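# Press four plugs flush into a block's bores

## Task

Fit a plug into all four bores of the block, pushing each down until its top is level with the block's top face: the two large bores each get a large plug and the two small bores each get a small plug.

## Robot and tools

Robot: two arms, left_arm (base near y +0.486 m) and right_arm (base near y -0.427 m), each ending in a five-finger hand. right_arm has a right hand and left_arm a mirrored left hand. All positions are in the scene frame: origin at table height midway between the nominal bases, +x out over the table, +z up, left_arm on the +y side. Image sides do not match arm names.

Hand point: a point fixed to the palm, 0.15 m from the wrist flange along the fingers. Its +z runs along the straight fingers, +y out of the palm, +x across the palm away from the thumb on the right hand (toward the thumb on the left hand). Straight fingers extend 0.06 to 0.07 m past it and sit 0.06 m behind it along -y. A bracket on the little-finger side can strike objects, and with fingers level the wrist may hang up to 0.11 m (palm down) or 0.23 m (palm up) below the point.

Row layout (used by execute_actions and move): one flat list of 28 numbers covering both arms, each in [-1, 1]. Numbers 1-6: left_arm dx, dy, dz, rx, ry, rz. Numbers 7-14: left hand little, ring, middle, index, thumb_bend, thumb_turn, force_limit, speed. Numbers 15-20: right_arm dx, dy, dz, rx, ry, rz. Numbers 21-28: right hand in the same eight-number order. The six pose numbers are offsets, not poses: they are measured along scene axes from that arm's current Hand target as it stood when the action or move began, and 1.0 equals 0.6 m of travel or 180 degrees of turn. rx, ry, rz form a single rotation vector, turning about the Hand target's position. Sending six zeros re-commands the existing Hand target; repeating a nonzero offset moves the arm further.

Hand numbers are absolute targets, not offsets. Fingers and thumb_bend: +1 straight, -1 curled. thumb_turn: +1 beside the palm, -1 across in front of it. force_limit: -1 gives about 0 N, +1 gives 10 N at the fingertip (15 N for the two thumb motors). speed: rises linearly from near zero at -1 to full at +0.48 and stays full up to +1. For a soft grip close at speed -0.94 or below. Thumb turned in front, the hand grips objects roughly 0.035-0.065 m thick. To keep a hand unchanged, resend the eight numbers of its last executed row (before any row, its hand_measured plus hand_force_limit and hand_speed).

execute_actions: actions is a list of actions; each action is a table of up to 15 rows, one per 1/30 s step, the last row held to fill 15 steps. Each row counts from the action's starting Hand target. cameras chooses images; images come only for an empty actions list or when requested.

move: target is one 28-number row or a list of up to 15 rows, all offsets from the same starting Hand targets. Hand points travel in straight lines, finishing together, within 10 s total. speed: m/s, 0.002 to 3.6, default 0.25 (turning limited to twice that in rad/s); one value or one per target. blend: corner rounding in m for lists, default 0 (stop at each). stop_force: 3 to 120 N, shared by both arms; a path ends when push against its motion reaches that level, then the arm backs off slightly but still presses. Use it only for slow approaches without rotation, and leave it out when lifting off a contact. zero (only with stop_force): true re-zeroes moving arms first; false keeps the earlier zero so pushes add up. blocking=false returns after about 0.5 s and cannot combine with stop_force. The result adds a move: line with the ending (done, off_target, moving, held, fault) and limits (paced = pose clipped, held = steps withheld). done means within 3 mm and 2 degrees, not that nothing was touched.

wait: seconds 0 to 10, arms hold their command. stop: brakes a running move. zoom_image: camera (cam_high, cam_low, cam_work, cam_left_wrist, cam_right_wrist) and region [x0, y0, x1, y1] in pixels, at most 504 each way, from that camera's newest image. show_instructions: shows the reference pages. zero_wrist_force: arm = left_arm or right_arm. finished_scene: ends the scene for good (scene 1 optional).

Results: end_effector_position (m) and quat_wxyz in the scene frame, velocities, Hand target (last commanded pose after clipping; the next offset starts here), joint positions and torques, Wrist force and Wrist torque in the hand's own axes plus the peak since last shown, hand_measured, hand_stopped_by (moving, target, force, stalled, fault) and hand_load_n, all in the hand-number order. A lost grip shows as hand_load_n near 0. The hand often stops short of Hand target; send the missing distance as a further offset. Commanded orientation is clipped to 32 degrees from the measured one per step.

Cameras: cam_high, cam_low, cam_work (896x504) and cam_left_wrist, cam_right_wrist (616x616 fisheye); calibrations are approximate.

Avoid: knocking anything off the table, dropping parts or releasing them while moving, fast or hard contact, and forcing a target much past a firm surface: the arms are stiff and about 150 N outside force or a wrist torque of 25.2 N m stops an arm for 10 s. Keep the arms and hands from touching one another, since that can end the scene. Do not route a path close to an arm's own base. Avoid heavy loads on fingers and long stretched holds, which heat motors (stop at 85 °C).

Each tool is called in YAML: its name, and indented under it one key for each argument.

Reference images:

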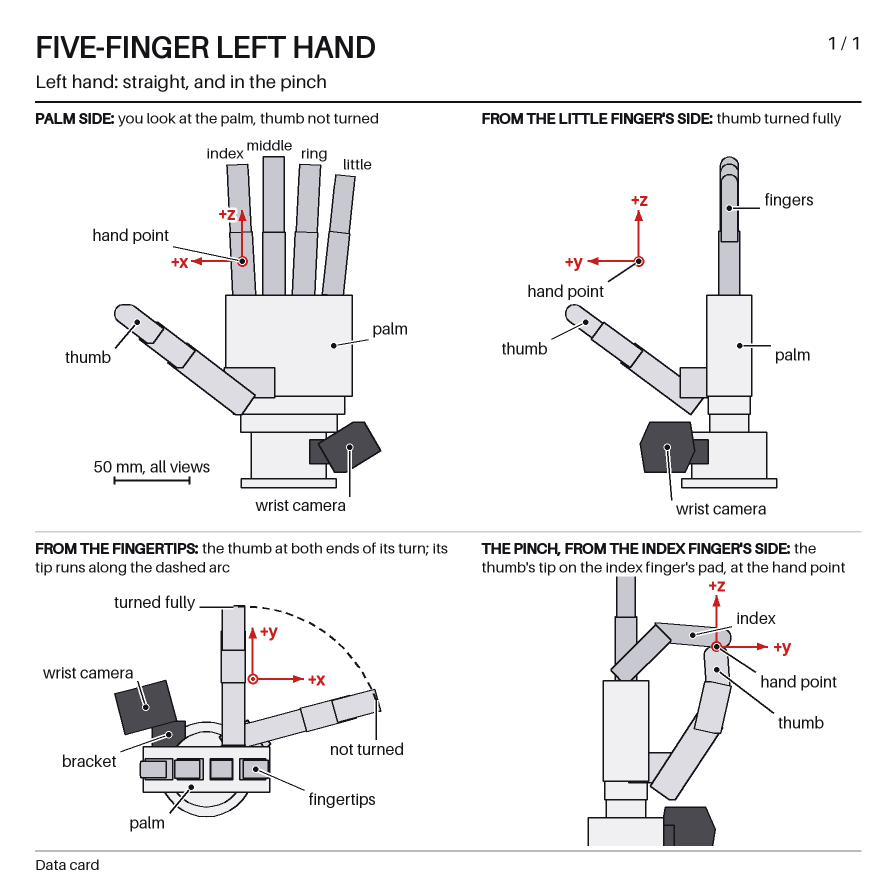

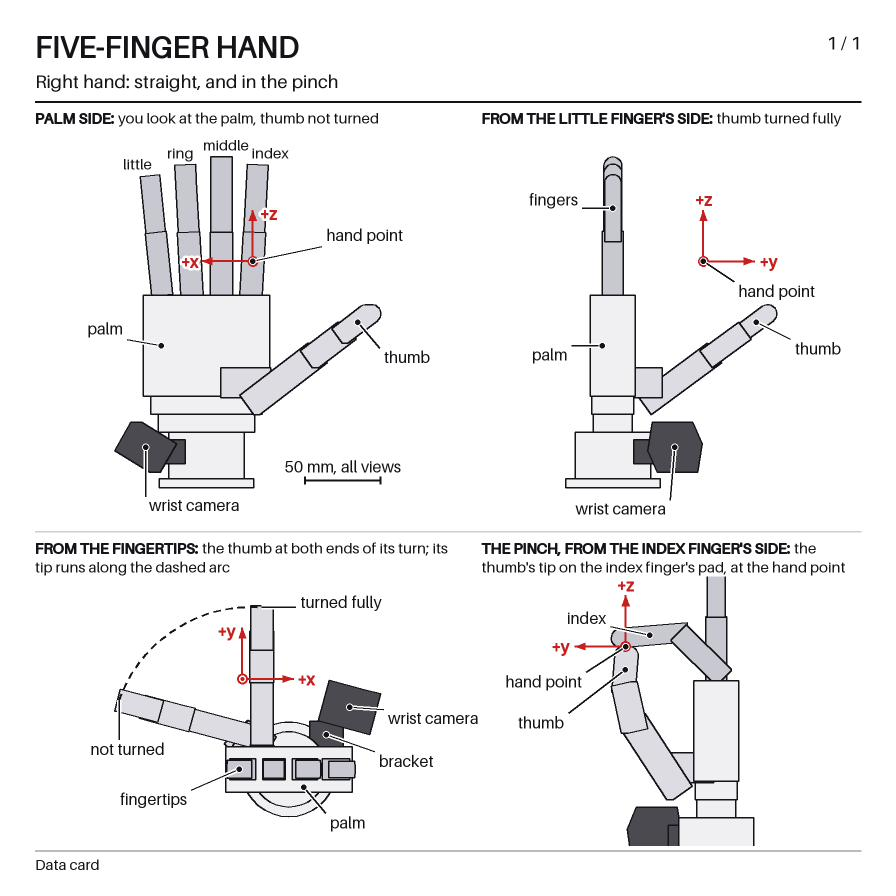

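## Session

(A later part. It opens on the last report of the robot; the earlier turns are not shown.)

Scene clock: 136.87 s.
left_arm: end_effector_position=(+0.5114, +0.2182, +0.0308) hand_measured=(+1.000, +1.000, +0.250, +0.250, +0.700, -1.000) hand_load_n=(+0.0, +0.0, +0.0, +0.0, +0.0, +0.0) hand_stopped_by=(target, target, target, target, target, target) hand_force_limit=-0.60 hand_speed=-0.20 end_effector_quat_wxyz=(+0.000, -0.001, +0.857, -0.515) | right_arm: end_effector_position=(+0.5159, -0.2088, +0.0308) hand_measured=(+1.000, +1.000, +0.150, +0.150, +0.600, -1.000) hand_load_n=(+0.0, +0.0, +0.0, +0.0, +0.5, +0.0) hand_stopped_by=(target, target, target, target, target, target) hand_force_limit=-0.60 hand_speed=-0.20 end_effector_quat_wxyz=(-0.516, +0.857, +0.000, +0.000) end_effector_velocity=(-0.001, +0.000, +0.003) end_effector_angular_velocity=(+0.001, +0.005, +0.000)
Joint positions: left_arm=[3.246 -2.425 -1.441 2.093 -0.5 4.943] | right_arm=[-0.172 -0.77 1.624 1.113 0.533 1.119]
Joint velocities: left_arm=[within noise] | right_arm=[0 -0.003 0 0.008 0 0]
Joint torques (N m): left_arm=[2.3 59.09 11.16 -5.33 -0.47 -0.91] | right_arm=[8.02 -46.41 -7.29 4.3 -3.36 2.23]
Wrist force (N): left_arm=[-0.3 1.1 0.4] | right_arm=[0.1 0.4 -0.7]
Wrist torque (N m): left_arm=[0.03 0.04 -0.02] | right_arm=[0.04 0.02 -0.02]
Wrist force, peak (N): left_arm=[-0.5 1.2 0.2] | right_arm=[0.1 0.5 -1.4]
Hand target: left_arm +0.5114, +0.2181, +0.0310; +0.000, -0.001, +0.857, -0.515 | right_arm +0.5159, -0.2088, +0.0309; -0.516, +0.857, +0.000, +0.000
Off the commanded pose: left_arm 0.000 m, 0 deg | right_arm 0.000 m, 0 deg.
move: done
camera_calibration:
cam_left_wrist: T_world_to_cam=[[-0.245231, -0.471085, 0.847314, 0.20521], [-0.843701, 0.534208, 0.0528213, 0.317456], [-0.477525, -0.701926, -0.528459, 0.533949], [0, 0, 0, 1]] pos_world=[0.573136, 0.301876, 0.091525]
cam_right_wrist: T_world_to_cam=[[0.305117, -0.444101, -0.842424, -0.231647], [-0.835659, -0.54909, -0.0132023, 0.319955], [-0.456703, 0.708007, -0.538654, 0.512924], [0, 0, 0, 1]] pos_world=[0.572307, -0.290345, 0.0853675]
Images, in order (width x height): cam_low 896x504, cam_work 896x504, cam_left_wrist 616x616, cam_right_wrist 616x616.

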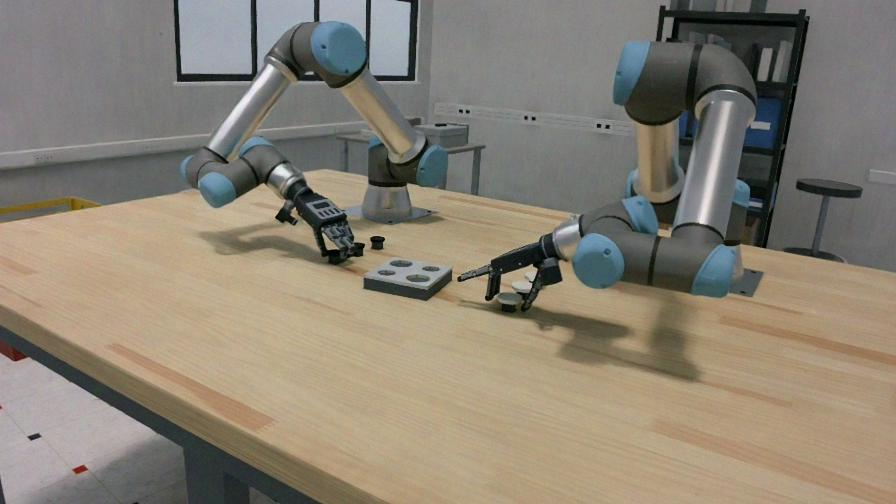

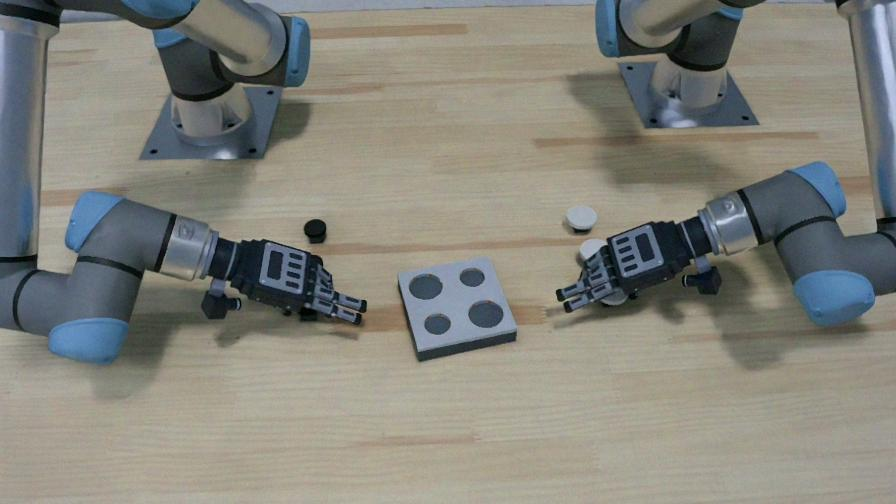

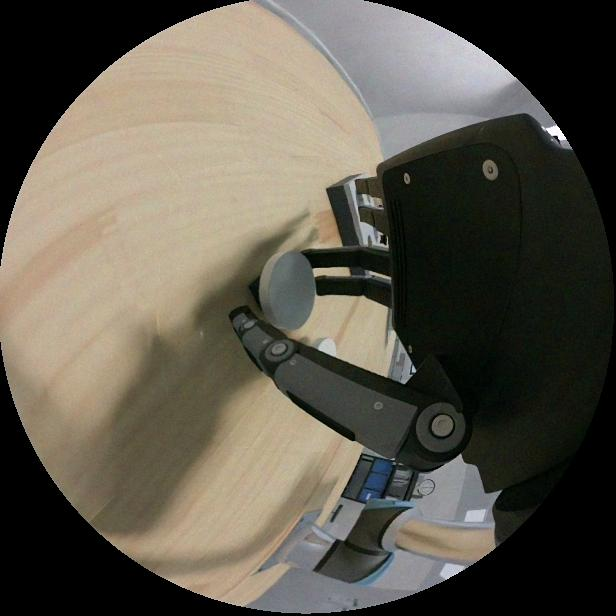

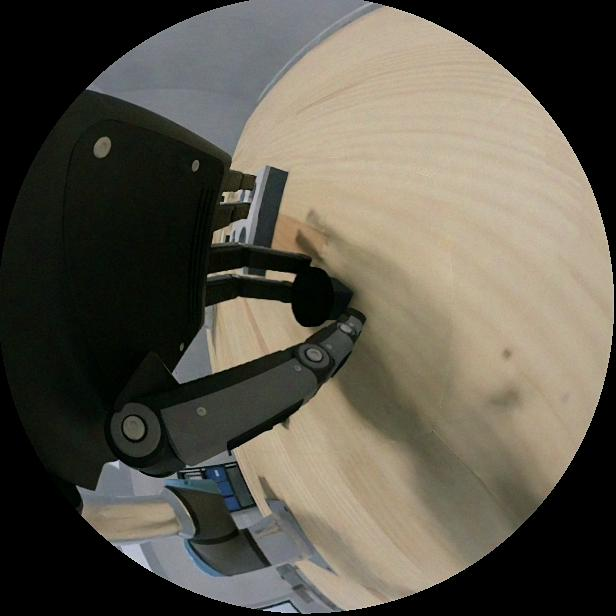

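move:
  target: [0,0,0,0,0,0,1,1,0.0,0.0,0.4,-1,-0.6,-0.7,0,0,0,0,0,0,1,1,-0.15,-0.15,0.35,-1,-0.6,-0.7]
  speed: 0.05
  cameras: ["cam_left_wrist","cam_right_wrist","cam_low"]

zoom_image:
  camera: "cam_right_wrist"
  region: [200, 200, 450, 450]

zoom_image:
  camera: "cam_left_wrist"
  region: [150, 200, 400, 450]

Scene clock: 140.73 s.
left_arm: end_effector_position=(+0.5114, +0.2181, +0.0310) hand_measured=(+1.000, +1.000, +0.000, +0.000, +0.532, -1.000) hand_load_n=(+0.0, +0.0, +6.5, +0.0, +4.0, +0.5) hand_stopped_by=(target, target, force, target, force, target) hand_force_limit=-0.60 hand_speed=-0.70 end_effector_quat_wxyz=(+0.000, -0.001, +0.857, -0.515) | right_arm: end_effector_position=(+0.5159, -0.2088, +0.0309) hand_measured=(+1.000, +1.000, -0.040, -0.068, +0.350, -1.000) hand_load_n=(+0.0, +0.0, +8.5, +3.5, +0.0, +0.0) hand_stopped_by=(target, target, force, force, target, target) hand_force_limit=-0.60 hand_speed=-0.70 end_effector_quat_wxyz=(-0.516, +0.857, +0.000, +0.000)
Joint positions: left_arm=[3.246 -2.425 -1.441 2.092 -0.5 4.943] | right_arm=[-0.172 -0.77 1.624 1.113 0.533 1.119]
Joint torques (N m): left_arm=[-3.95 58.1 22.81 -5.26 3.19 -1.39] | right_arm=[-11.81 -45.82 -19.85 4.18 1.85 -2.16]
Wrist force (N): left_arm=[-0.4 0.8 0.3] | right_arm=[-0.2 -2.1 6.9]
Wrist torque (N m): left_arm=[-0.02 0.05 -0.02] | right_arm=[0.07 -0.07 -0.04]
Wrist force, peak (N): left_arm=[-0.7 1.1 0.3] | right_arm=[-0.2 -2.1 7.7]
Hand target: left_arm +0.5114, +0.2181, +0.0310; +0.000, -0.001, +0.857, -0.515 | right_arm +0.5159, -0.2088, +0.0309; -0.516, +0.857, +0.000, +0.000
Off the commanded pose: left_arm 0.000 m, 0 deg | right_arm 0.000 m, 0 deg.
move: done
camera_calibration:
cam_left_wrist: T_world_to_cam=[[-0.245108, -0.471053, 0.847367, 0.204908], [-0.843679, 0.534232, 0.0529397, 0.317468], [-0.477628, -0.70193, -0.528362, 0.534035], [0, 0, 0, 1]] pos_world=[0.573136, 0.301776, 0.0917244]
cam_right_wrist: T_world_to_cam=[[0.305154, -0.44416, -0.842379, -0.231521], [-0.835658, -0.549091, -0.013201, 0.319957], [-0.45668, 0.707969, -0.538724, 0.513013], [0, 0, 0, 1]] pos_world=[0.572307, -0.290345, 0.0855677]
Images, in order (width x height): cam_low 896x504, cam_left_wrist 616x616, cam_right_wrist 616x616.

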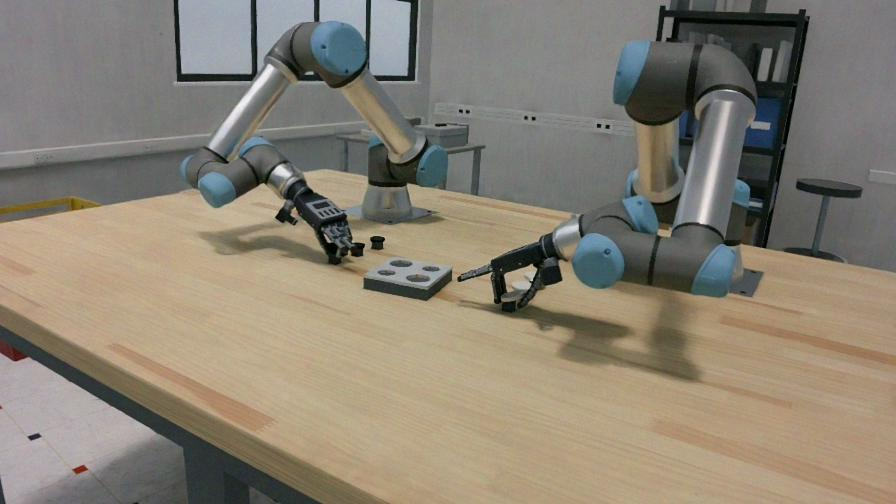

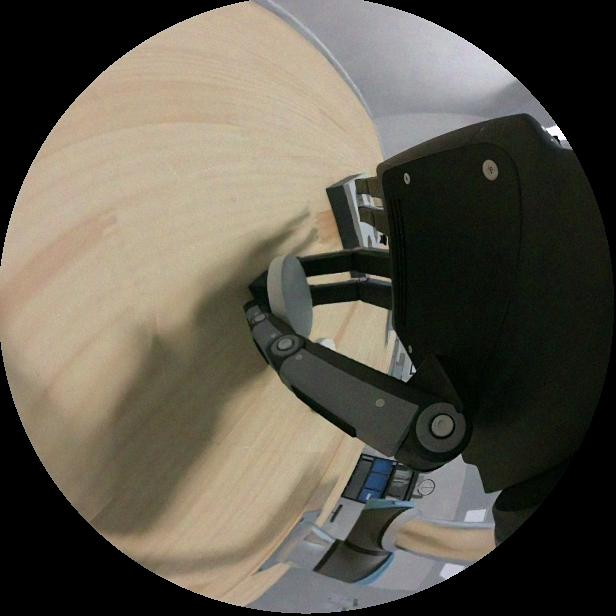

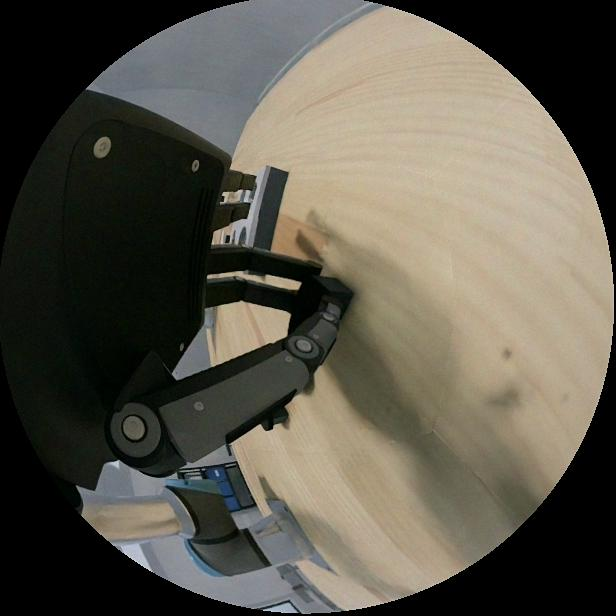

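Scaled by 2.016 from the camera's 616x616 image, which has a finer 880x880 frame.

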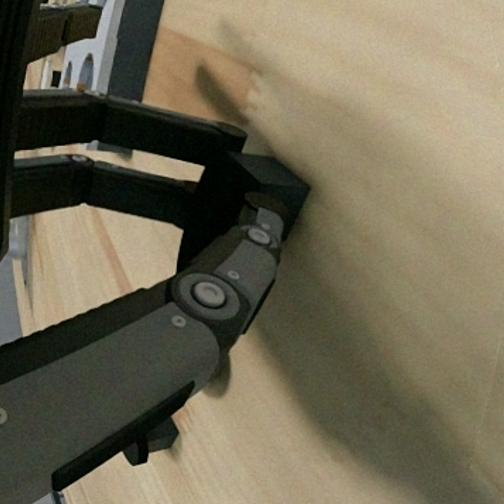

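Scaled by 2.016 from the camera's 616x616 image, which has a finer 880x880 frame.

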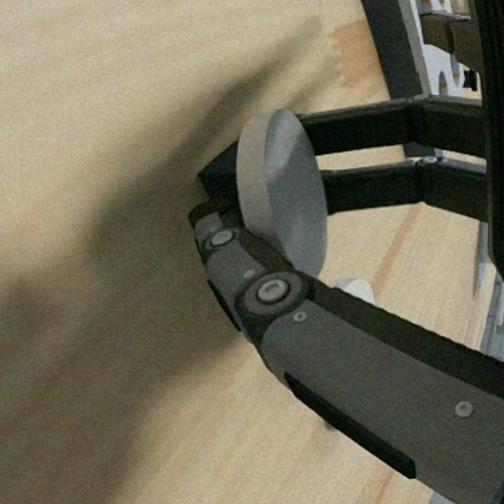

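zoom_image:
  camera: "cam_low"
  region: [450, 220, 610, 330]

zoom_image:
  camera: "cam_low"
  region: [280, 180, 440, 290]

Scaled by 3.150 from the camera's 896x504 image, which has a finer 1280x720 frame.

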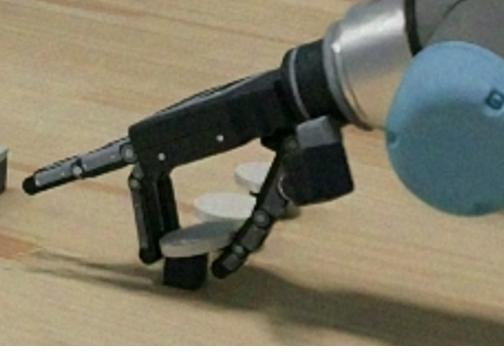

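Scaled by 3.150 from the camera's 896x504 image, which has a finer 1280x720 frame.

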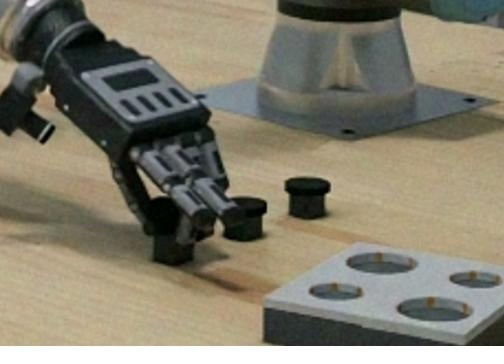

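move:
  target: [0,0,0,0,0,0,1,1,0.25,0.25,0.7,-1,-0.6,-0.5,0,0,0,0,0,0,1,1,0.15,0.15,0.6,-1,-0.6,-0.5]
  speed: 0.05
  cameras: ["cam_left_wrist","cam_right_wrist","cam_low"]

zoom_image:
  camera: "cam_right_wrist"
  region: [200, 200, 450, 450]

zoom_image:
  camera: "cam_left_wrist"
  region: [150, 200, 400, 450]

zoom_image:
  camera: "cam_low"
  region: [280, 180, 440, 290]

zoom_image:
  camera: "cam_low"
  region: [450, 220, 610, 330]

Scene clock: 155.47 s.
left_arm: end_effector_position=(+0.5114, +0.2181, +0.0310) hand_measured=(+1.000, +1.000, +0.250, +0.250, +0.700, -1.000) hand_load_n=(+0.0, +0.0, +0.0, +0.0, +0.0, +0.5) hand_stopped_by=(target, target, target, target, target, target) hand_force_limit=-0.60 hand_speed=-0.50 end_effector_quat_wxyz=(+0.000, -0.001, +0.857, -0.515) | right_arm: end_effector_position=(+0.5159, -0.2088, +0.0309) hand_measured=(+1.000, +1.000, +0.150, +0.150, +0.600, -1.000) hand_load_n=(+0.5, +0.0, +0.0, +0.0, +0.0, +0.0) hand_stopped_by=(target, target, target, target, target, target) hand_force_limit=-0.60 hand_speed=-0.50 end_effector_quat_wxyz=(-0.516, +0.857, +0.000, +0.000)
Joint positions: left_arm=[3.246 -2.425 -1.441 2.092 -0.5 4.943] | right_arm=[-0.172 -0.77 1.624 1.113 0.533 1.119]
Joint torques (N m): left_arm=[-3.71 56.75 21.18 -4.67 2.94 -1.11] | right_arm=[-11.49 -43.83 -18.66 2.54 -2.62 -2.19]
Wrist force (N): left_arm=[-0.6 0.8 0.6] | right_arm=[0.0 0.8 -0.9]
Wrist torque (N m): left_arm=[-0.02 0.07 -0.03] | right_arm=[0.12 0.04 -0.01]
Wrist force, peak (N): left_arm=[-0.6 1.1 0.6] | right_arm=[-0.5 -1.1 7.9]
Hand target: left_arm +0.5114, +0.2181, +0.0310; +0.000, -0.001, +0.857, -0.515 | right_arm +0.5159, -0.2088, +0.0309; -0.516, +0.857, +0.000, +0.000
Off the commanded pose: left_arm 0.000 m, 0 deg | right_arm 0.000 m, 0 deg.
move: done
camera_calibration:
cam_left_wrist: T_world_to_cam=[[-0.245108, -0.471053, 0.847367, 0.204908], [-0.843679, 0.534232, 0.0529397, 0.317468], [-0.477628, -0.70193, -0.528362, 0.534035], [0, 0, 0, 1]] pos_world=[0.573136, 0.301776, 0.0917244]
cam_right_wrist: T_world_to_cam=[[0.305174, -0.444194, -0.842354, -0.231589], [-0.835634, -0.549129, -0.0131703, 0.319874], [-0.456711, 0.707919, -0.538764, 0.513091], [0, 0, 0, 1]] pos_world=[0.572307, -0.290445, 0.0855678]
Images, in order (width x height): cam_low 896x504, cam_left_wrist 616x616, cam_right_wrist 616x616.

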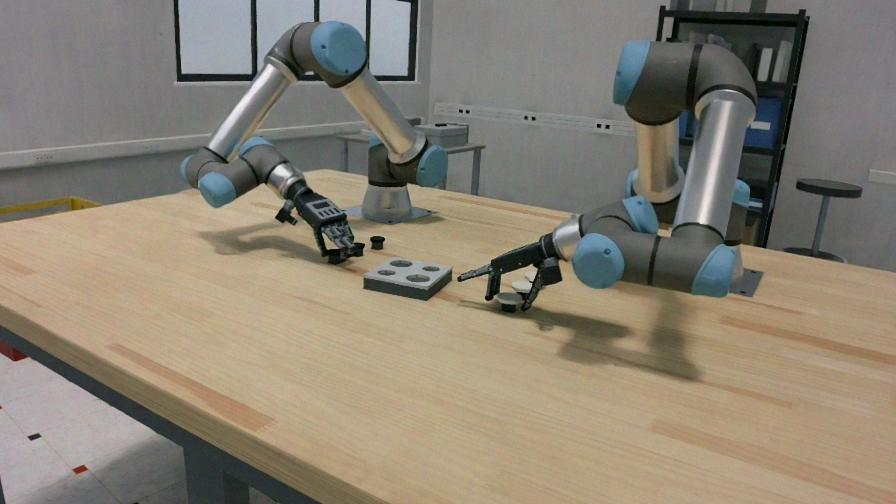

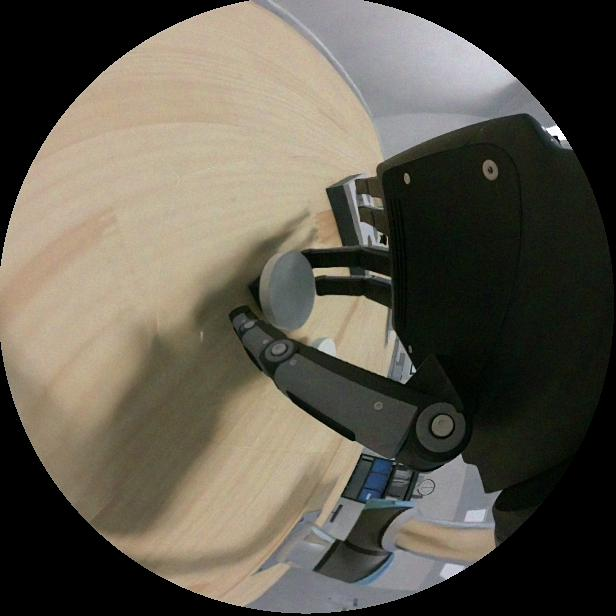

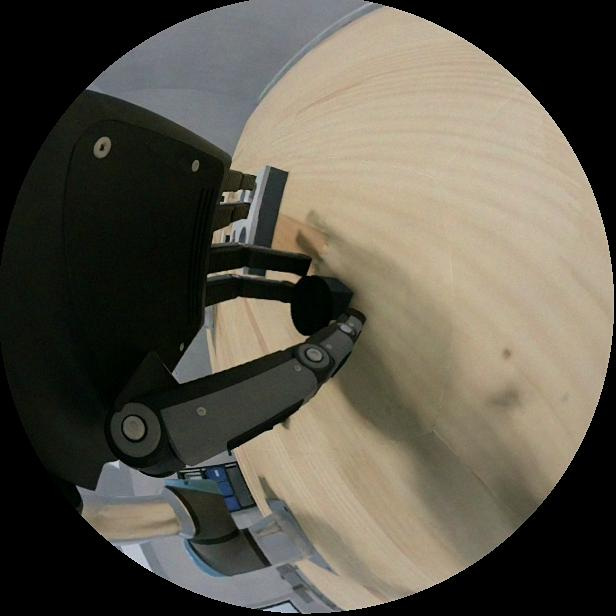

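Scaled by 2.016 from the camera's 616x616 image, which has a finer 880x880 frame.

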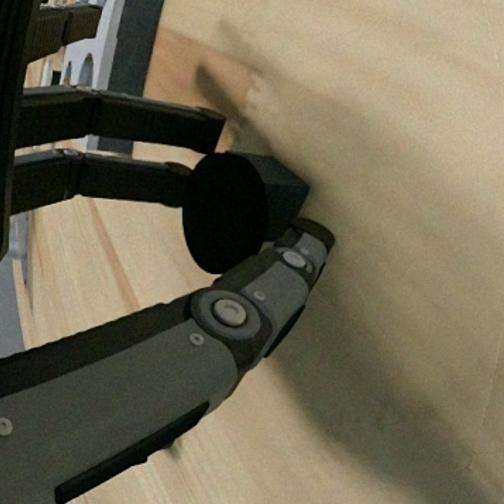

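Scaled by 2.016 from the camera's 616x616 image, which has a finer 880x880 frame.

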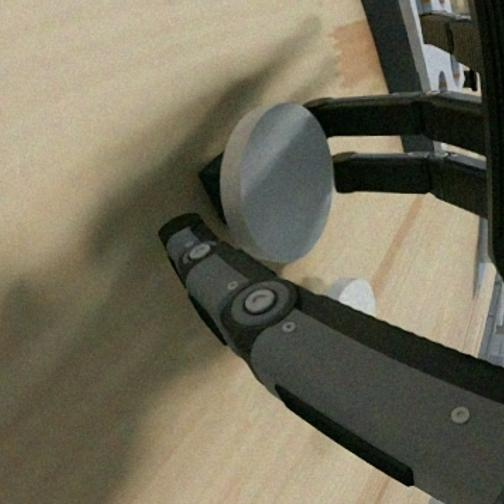

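Scaled by 3.150 from the camera's 896x504 image, which has a finer 1280x720 frame.

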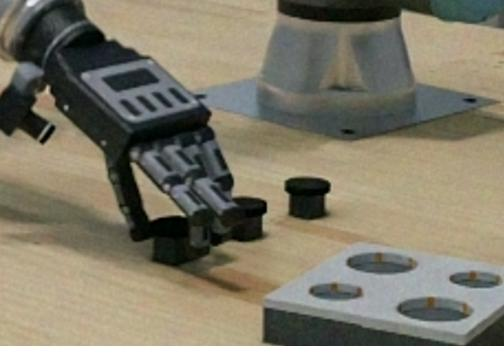

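Scaled by 3.150 from the camera's 896x504 image, which has a finer 1280x720 frame.

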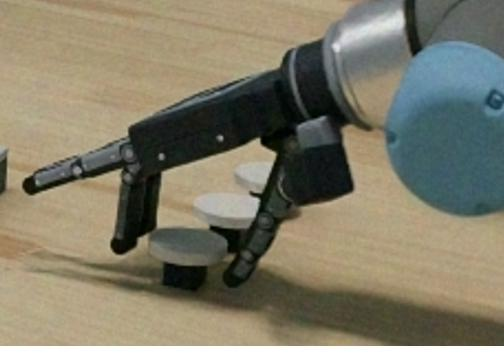

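move:
  target:
    - [0,0,0.010,0,0,0,1,1,0.25,0.25,0.7,-1,-0.6,-0.5,-0.010,0.002,0.010,0,0,0,1,1,0.15,0.15,0.6,-1,-0.6,-0.5]
    - [0,0,0.010,0,0,0,1,1,0.12,0.02,0.55,-1,-0.6,-0.6,-0.010,0.002,0.010,0,0,0,1,1,0.05,-0.07,0.45,-1,-0.6,-0.6]
  speed: 0.05
  cameras: ["cam_left_wrist","cam_right_wrist","cam_low"]

zoom_image:
  camera: "cam_right_wrist"
  region: [200, 200, 400, 400]

zoom_image:
  camera: "cam_left_wrist"
  region: [200, 200, 400, 400]

zoom_image:
  camera: "cam_low"
  region: [280, 180, 440, 290]

zoom_image:
  camera: "cam_low"
  region: [450, 220, 610, 330]

Scene clock: 180.10 s.
left_arm: end_effector_position=(+0.5114, +0.2181, +0.0371) hand_measured=(+1.000, +1.000, +0.122, +0.070, +0.628, -1.000) hand_load_n=(+0.0, +0.0, +1.0, +6.0, +9.0, -1.0) hand_stopped_by=(target, target, force, force, force, target) hand_force_limit=-0.60 hand_speed=-0.60 end_effector_quat_wxyz=(+0.000, -0.001, +0.857, -0.515) | right_arm: end_effector_position=(+0.5099, -0.2076, +0.0369) hand_measured=(+1.000, +1.000, +0.050, -0.030, +0.510, -1.000) hand_load_n=(-0.5, +0.0, +0.0, +5.5, +6.0, -1.5) hand_stopped_by=(target, target, target, force, force, target) hand_force_limit=-0.60 hand_speed=-0.60 end_effector_quat_wxyz=(-0.516, +0.857, +0.000, +0.000)
Joint positions: left_arm=[3.246 -2.416 -1.44 2.082 -0.5 4.943] | right_arm=[-0.172 -0.79 1.645 1.113 0.533 1.118]
Joint torques (N m): left_arm=[-3.14 34.83 19.22 0.52 3.02 -1.25] | right_arm=[-12.72 -31.84 -20.68 4.12 1.1 -2.29]
Wrist force (N): left_arm=[-0.5 -0.3 -0.8] | right_arm=[-0.4 -0.7 -1.2]
Wrist torque (N m): left_arm=[-0.06 0.04 0.00] | right_arm=[0.02 0.01 0.02]
Wrist force, peak (N): left_arm=[-0.4 -1.2 -1.3] | right_arm=[-0.7 -1.1 -1.9]
Hand target: left_arm +0.5114, +0.2181, +0.0370; +0.000, -0.001, +0.857, -0.515 | right_arm +0.5099, -0.2076, +0.0369; -0.516, +0.857, +0.000, +0.000
Off the commanded pose: left_arm 0.000 m, 0 deg | right_arm 0.000 m, 0 deg.
move: done
camera_calibration:
cam_left_wrist: T_world_to_cam=[[-0.24518, -0.471008, 0.847372, 0.199851], [-0.843658, 0.534272, 0.0528676, 0.317134], [-0.477628, -0.70193, -0.528362, 0.537205], [0, 0, 0, 1]] pos_world=[0.573136, 0.301776, 0.0977245]
cam_right_wrist: T_world_to_cam=[[0.305224, -0.444115, -0.842378, -0.22413], [-0.835632, -0.549129, -0.0132697, 0.315662], [-0.456681, 0.707968, -0.538724, 0.512657], [0, 0, 0, 1]] pos_world=[0.566307, -0.289145, 0.0915676]
Images, in order (width x height): cam_low 896x504, cam_left_wrist 616x616, cam_right_wrist 616x616.

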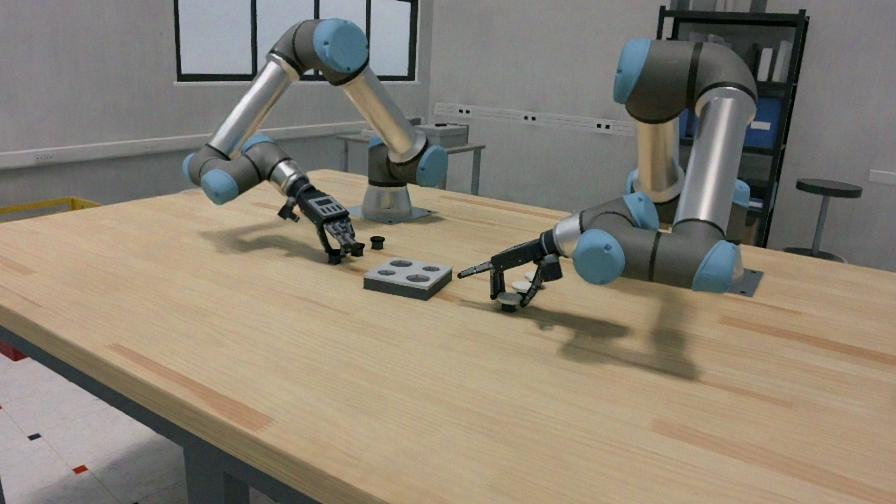

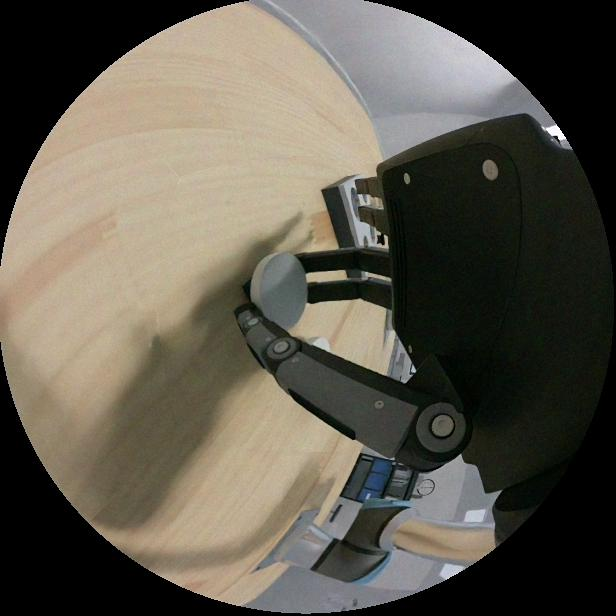

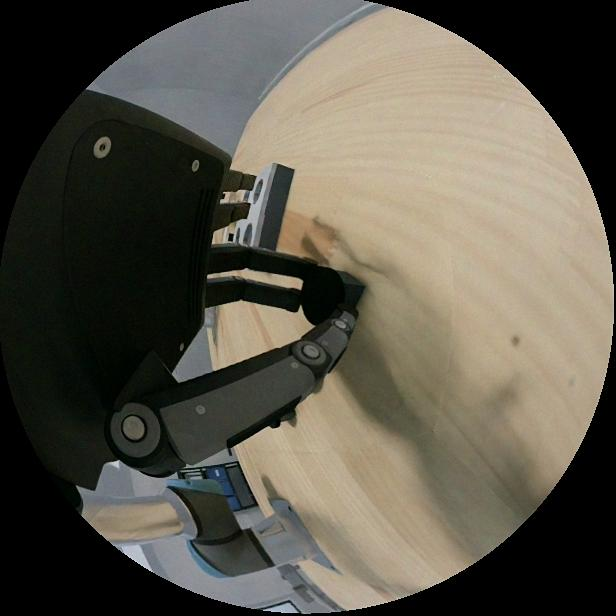

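Scaled by 2.520 from the camera's 616x616 image, which has a finer 880x880 frame.

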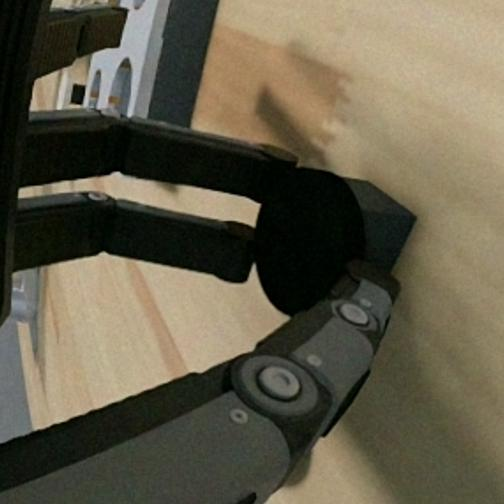

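Scaled by 2.520 from the camera's 616x616 image, which has a finer 880x880 frame.

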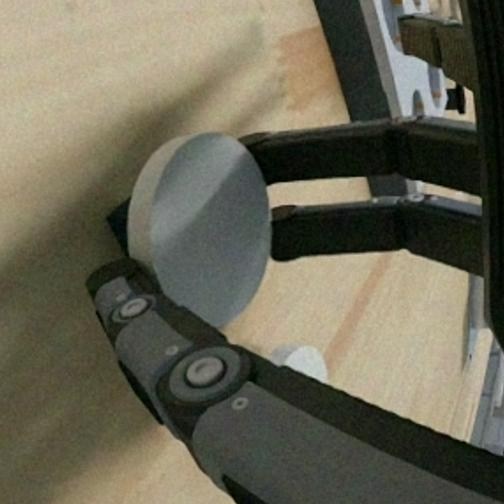

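Scaled by 3.150 from the camera's 896x504 image, which has a finer 1280x720 frame.

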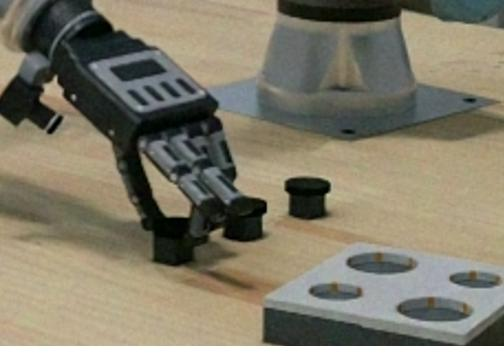

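Scaled by 3.150 from the camera's 896x504 image, which has a finer 1280x720 frame.

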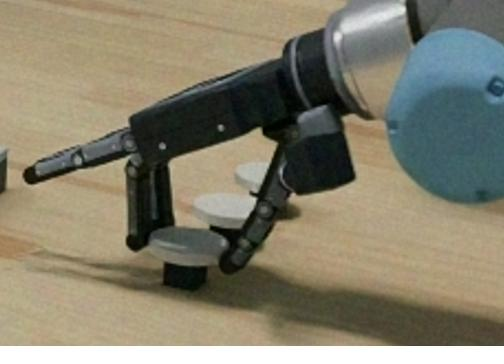

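move:
  target: [0,0,0,0,0,0,1,1,0.05,0.02,0.55,-1,-0.4,-0.85,0,0,0,0,0,0,1,1,-0.06,-0.07,0.45,-1,-0.5,-0.85]
  speed: 0.05
  cameras: ["cam_left_wrist","cam_right_wrist","cam_low"]

zoom_image:
  camera: "cam_right_wrist"
  region: [200, 200, 400, 400]

zoom_image:
  camera: "cam_left_wrist"
  region: [200, 200, 400, 400]

Scene clock: 184.13 s.
left_arm: end_effector_position=(+0.5114, +0.2181, +0.0370) hand_measured=(+1.000, +1.000, +0.112, +0.070, +0.628, -1.000) hand_load_n=(+0.0, +0.0, +7.5, +4.5, +11.0, -0.5) hand_stopped_by=(target, target, force, force, force, target) hand_force_limit=-0.40 hand_speed=-0.85 end_effector_quat_wxyz=(+0.000, -0.001, +0.857, -0.515) | right_arm: end_effector_position=(+0.5099, -0.2076, +0.0369) hand_measured=(+1.000, +1.000, +0.038, -0.030, +0.510, -1.000) hand_load_n=(+0.0, +0.0, +4.5, +4.5, +8.0, -1.0) hand_stopped_by=(target, target, force, force, force, target) hand_force_limit=-0.50 hand_speed=-0.85 end_effector_quat_wxyz=(-0.516, +0.857, +0.000, +0.000)
Joint positions: left_arm=[3.246 -2.416 -1.44 2.082 -0.5 4.943] | right_arm=[-0.172 -0.79 1.645 1.113 0.533 1.118]
Joint torques (N m): left_arm=[-1.63 34.63 2.1 0.41 2.75 -0.61] | right_arm=[-10.92 -32.85 -20.07 4.19 -0.17 1.87]
Wrist force (N): left_arm=[-0.4 -3.2 -0.9] | right_arm=[0.0 -1.5 -1.8]
Wrist torque (N m): left_arm=[-0.12 0.01 0.05] | right_arm=[-0.01 0.05 -0.01]
Wrist force, peak (N): left_arm=[-0.6 -3.4 -1.2] | right_arm=[-0.5 -1.3 -2.2]
Hand target: left_arm +0.5114, +0.2181, +0.0370; +0.000, -0.001, +0.857, -0.515 | right_arm +0.5099, -0.2076, +0.0369; -0.516, +0.857, +0.000, +0.000
Off the commanded pose: left_arm 0.000 m, 0 deg | right_arm 0.000 m, 0 deg.
move: done
camera_calibration:
cam_left_wrist: T_world_to_cam=[[-0.245108, -0.471053, 0.847367, 0.199824], [-0.843679, 0.534232, 0.0529397, 0.317151], [-0.477628, -0.70193, -0.528362, 0.537205], [0, 0, 0, 1]] pos_world=[0.573136, 0.301776, 0.0977244]
cam_right_wrist: T_world_to_cam=[[0.305154, -0.44416, -0.842379, -0.224103], [-0.835658, -0.549091, -0.013201, 0.315681], [-0.45668, 0.707969, -0.538724, 0.512656], [0, 0, 0, 1]] pos_world=[0.566307, -0.289145, 0.0915677]
Images, in order (width x height): cam_low 896x504, cam_left_wrist 616x616, cam_right_wrist 616x616.

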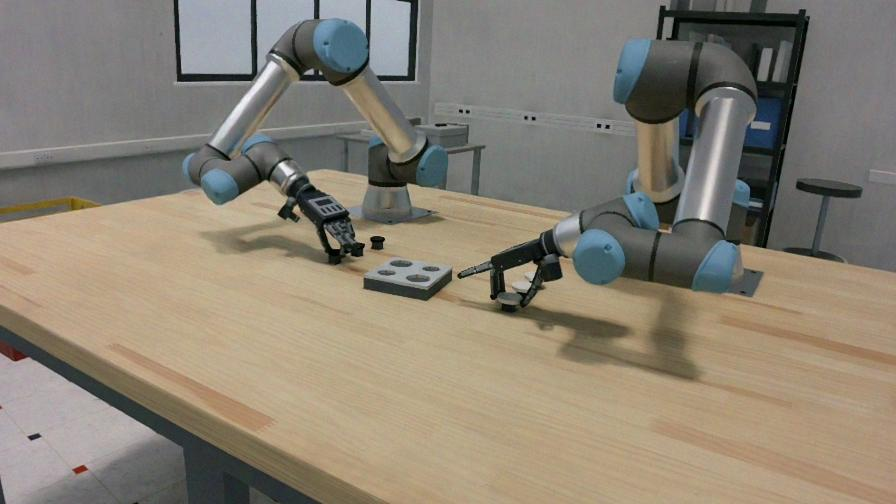

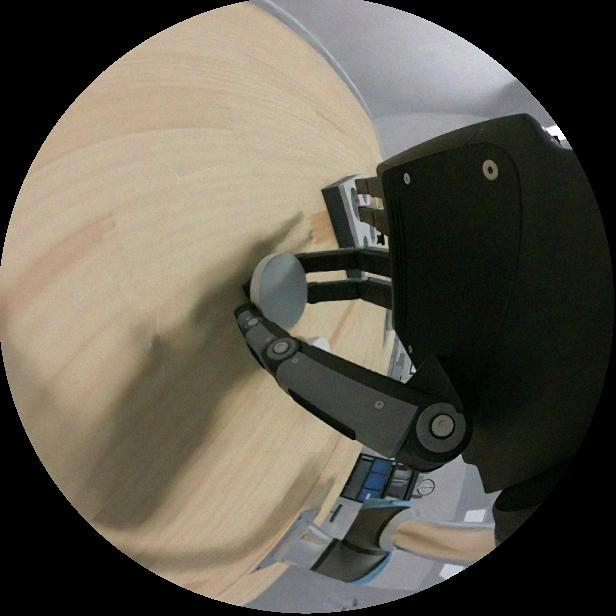

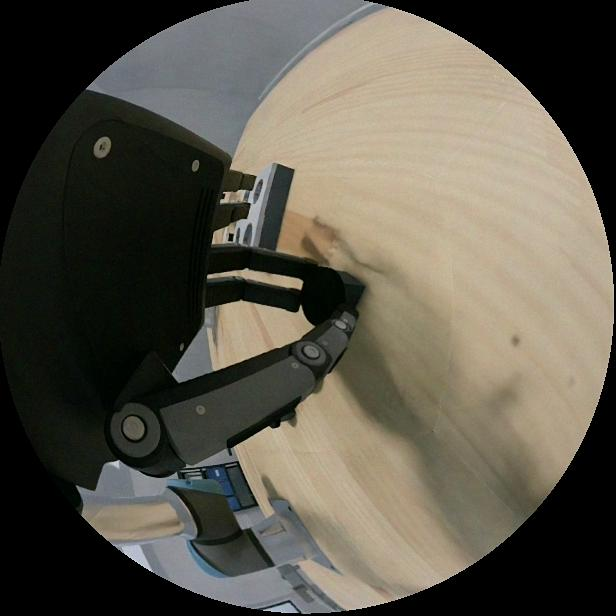

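Scaled by 2.520 from the camera's 616x616 image, which has a finer 880x880 frame.

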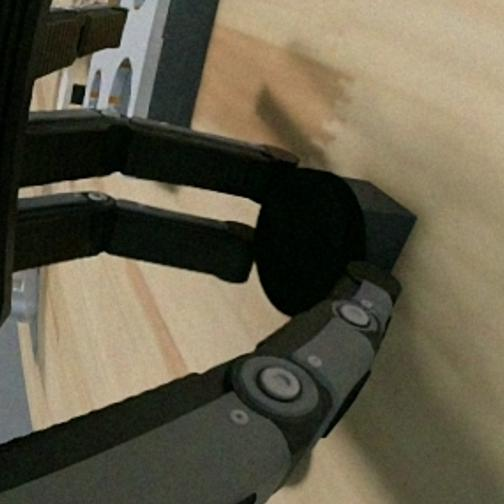

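Scaled by 2.520 from the camera's 616x616 image, which has a finer 880x880 frame.

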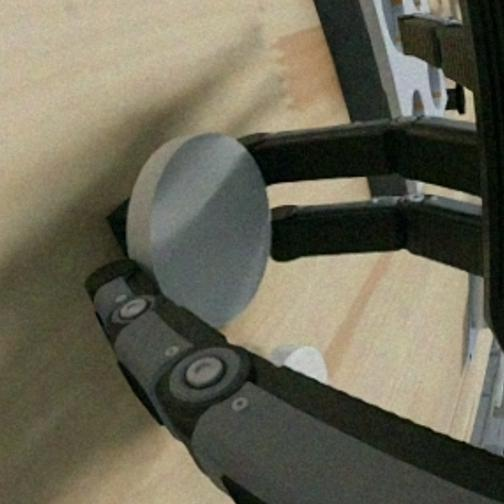

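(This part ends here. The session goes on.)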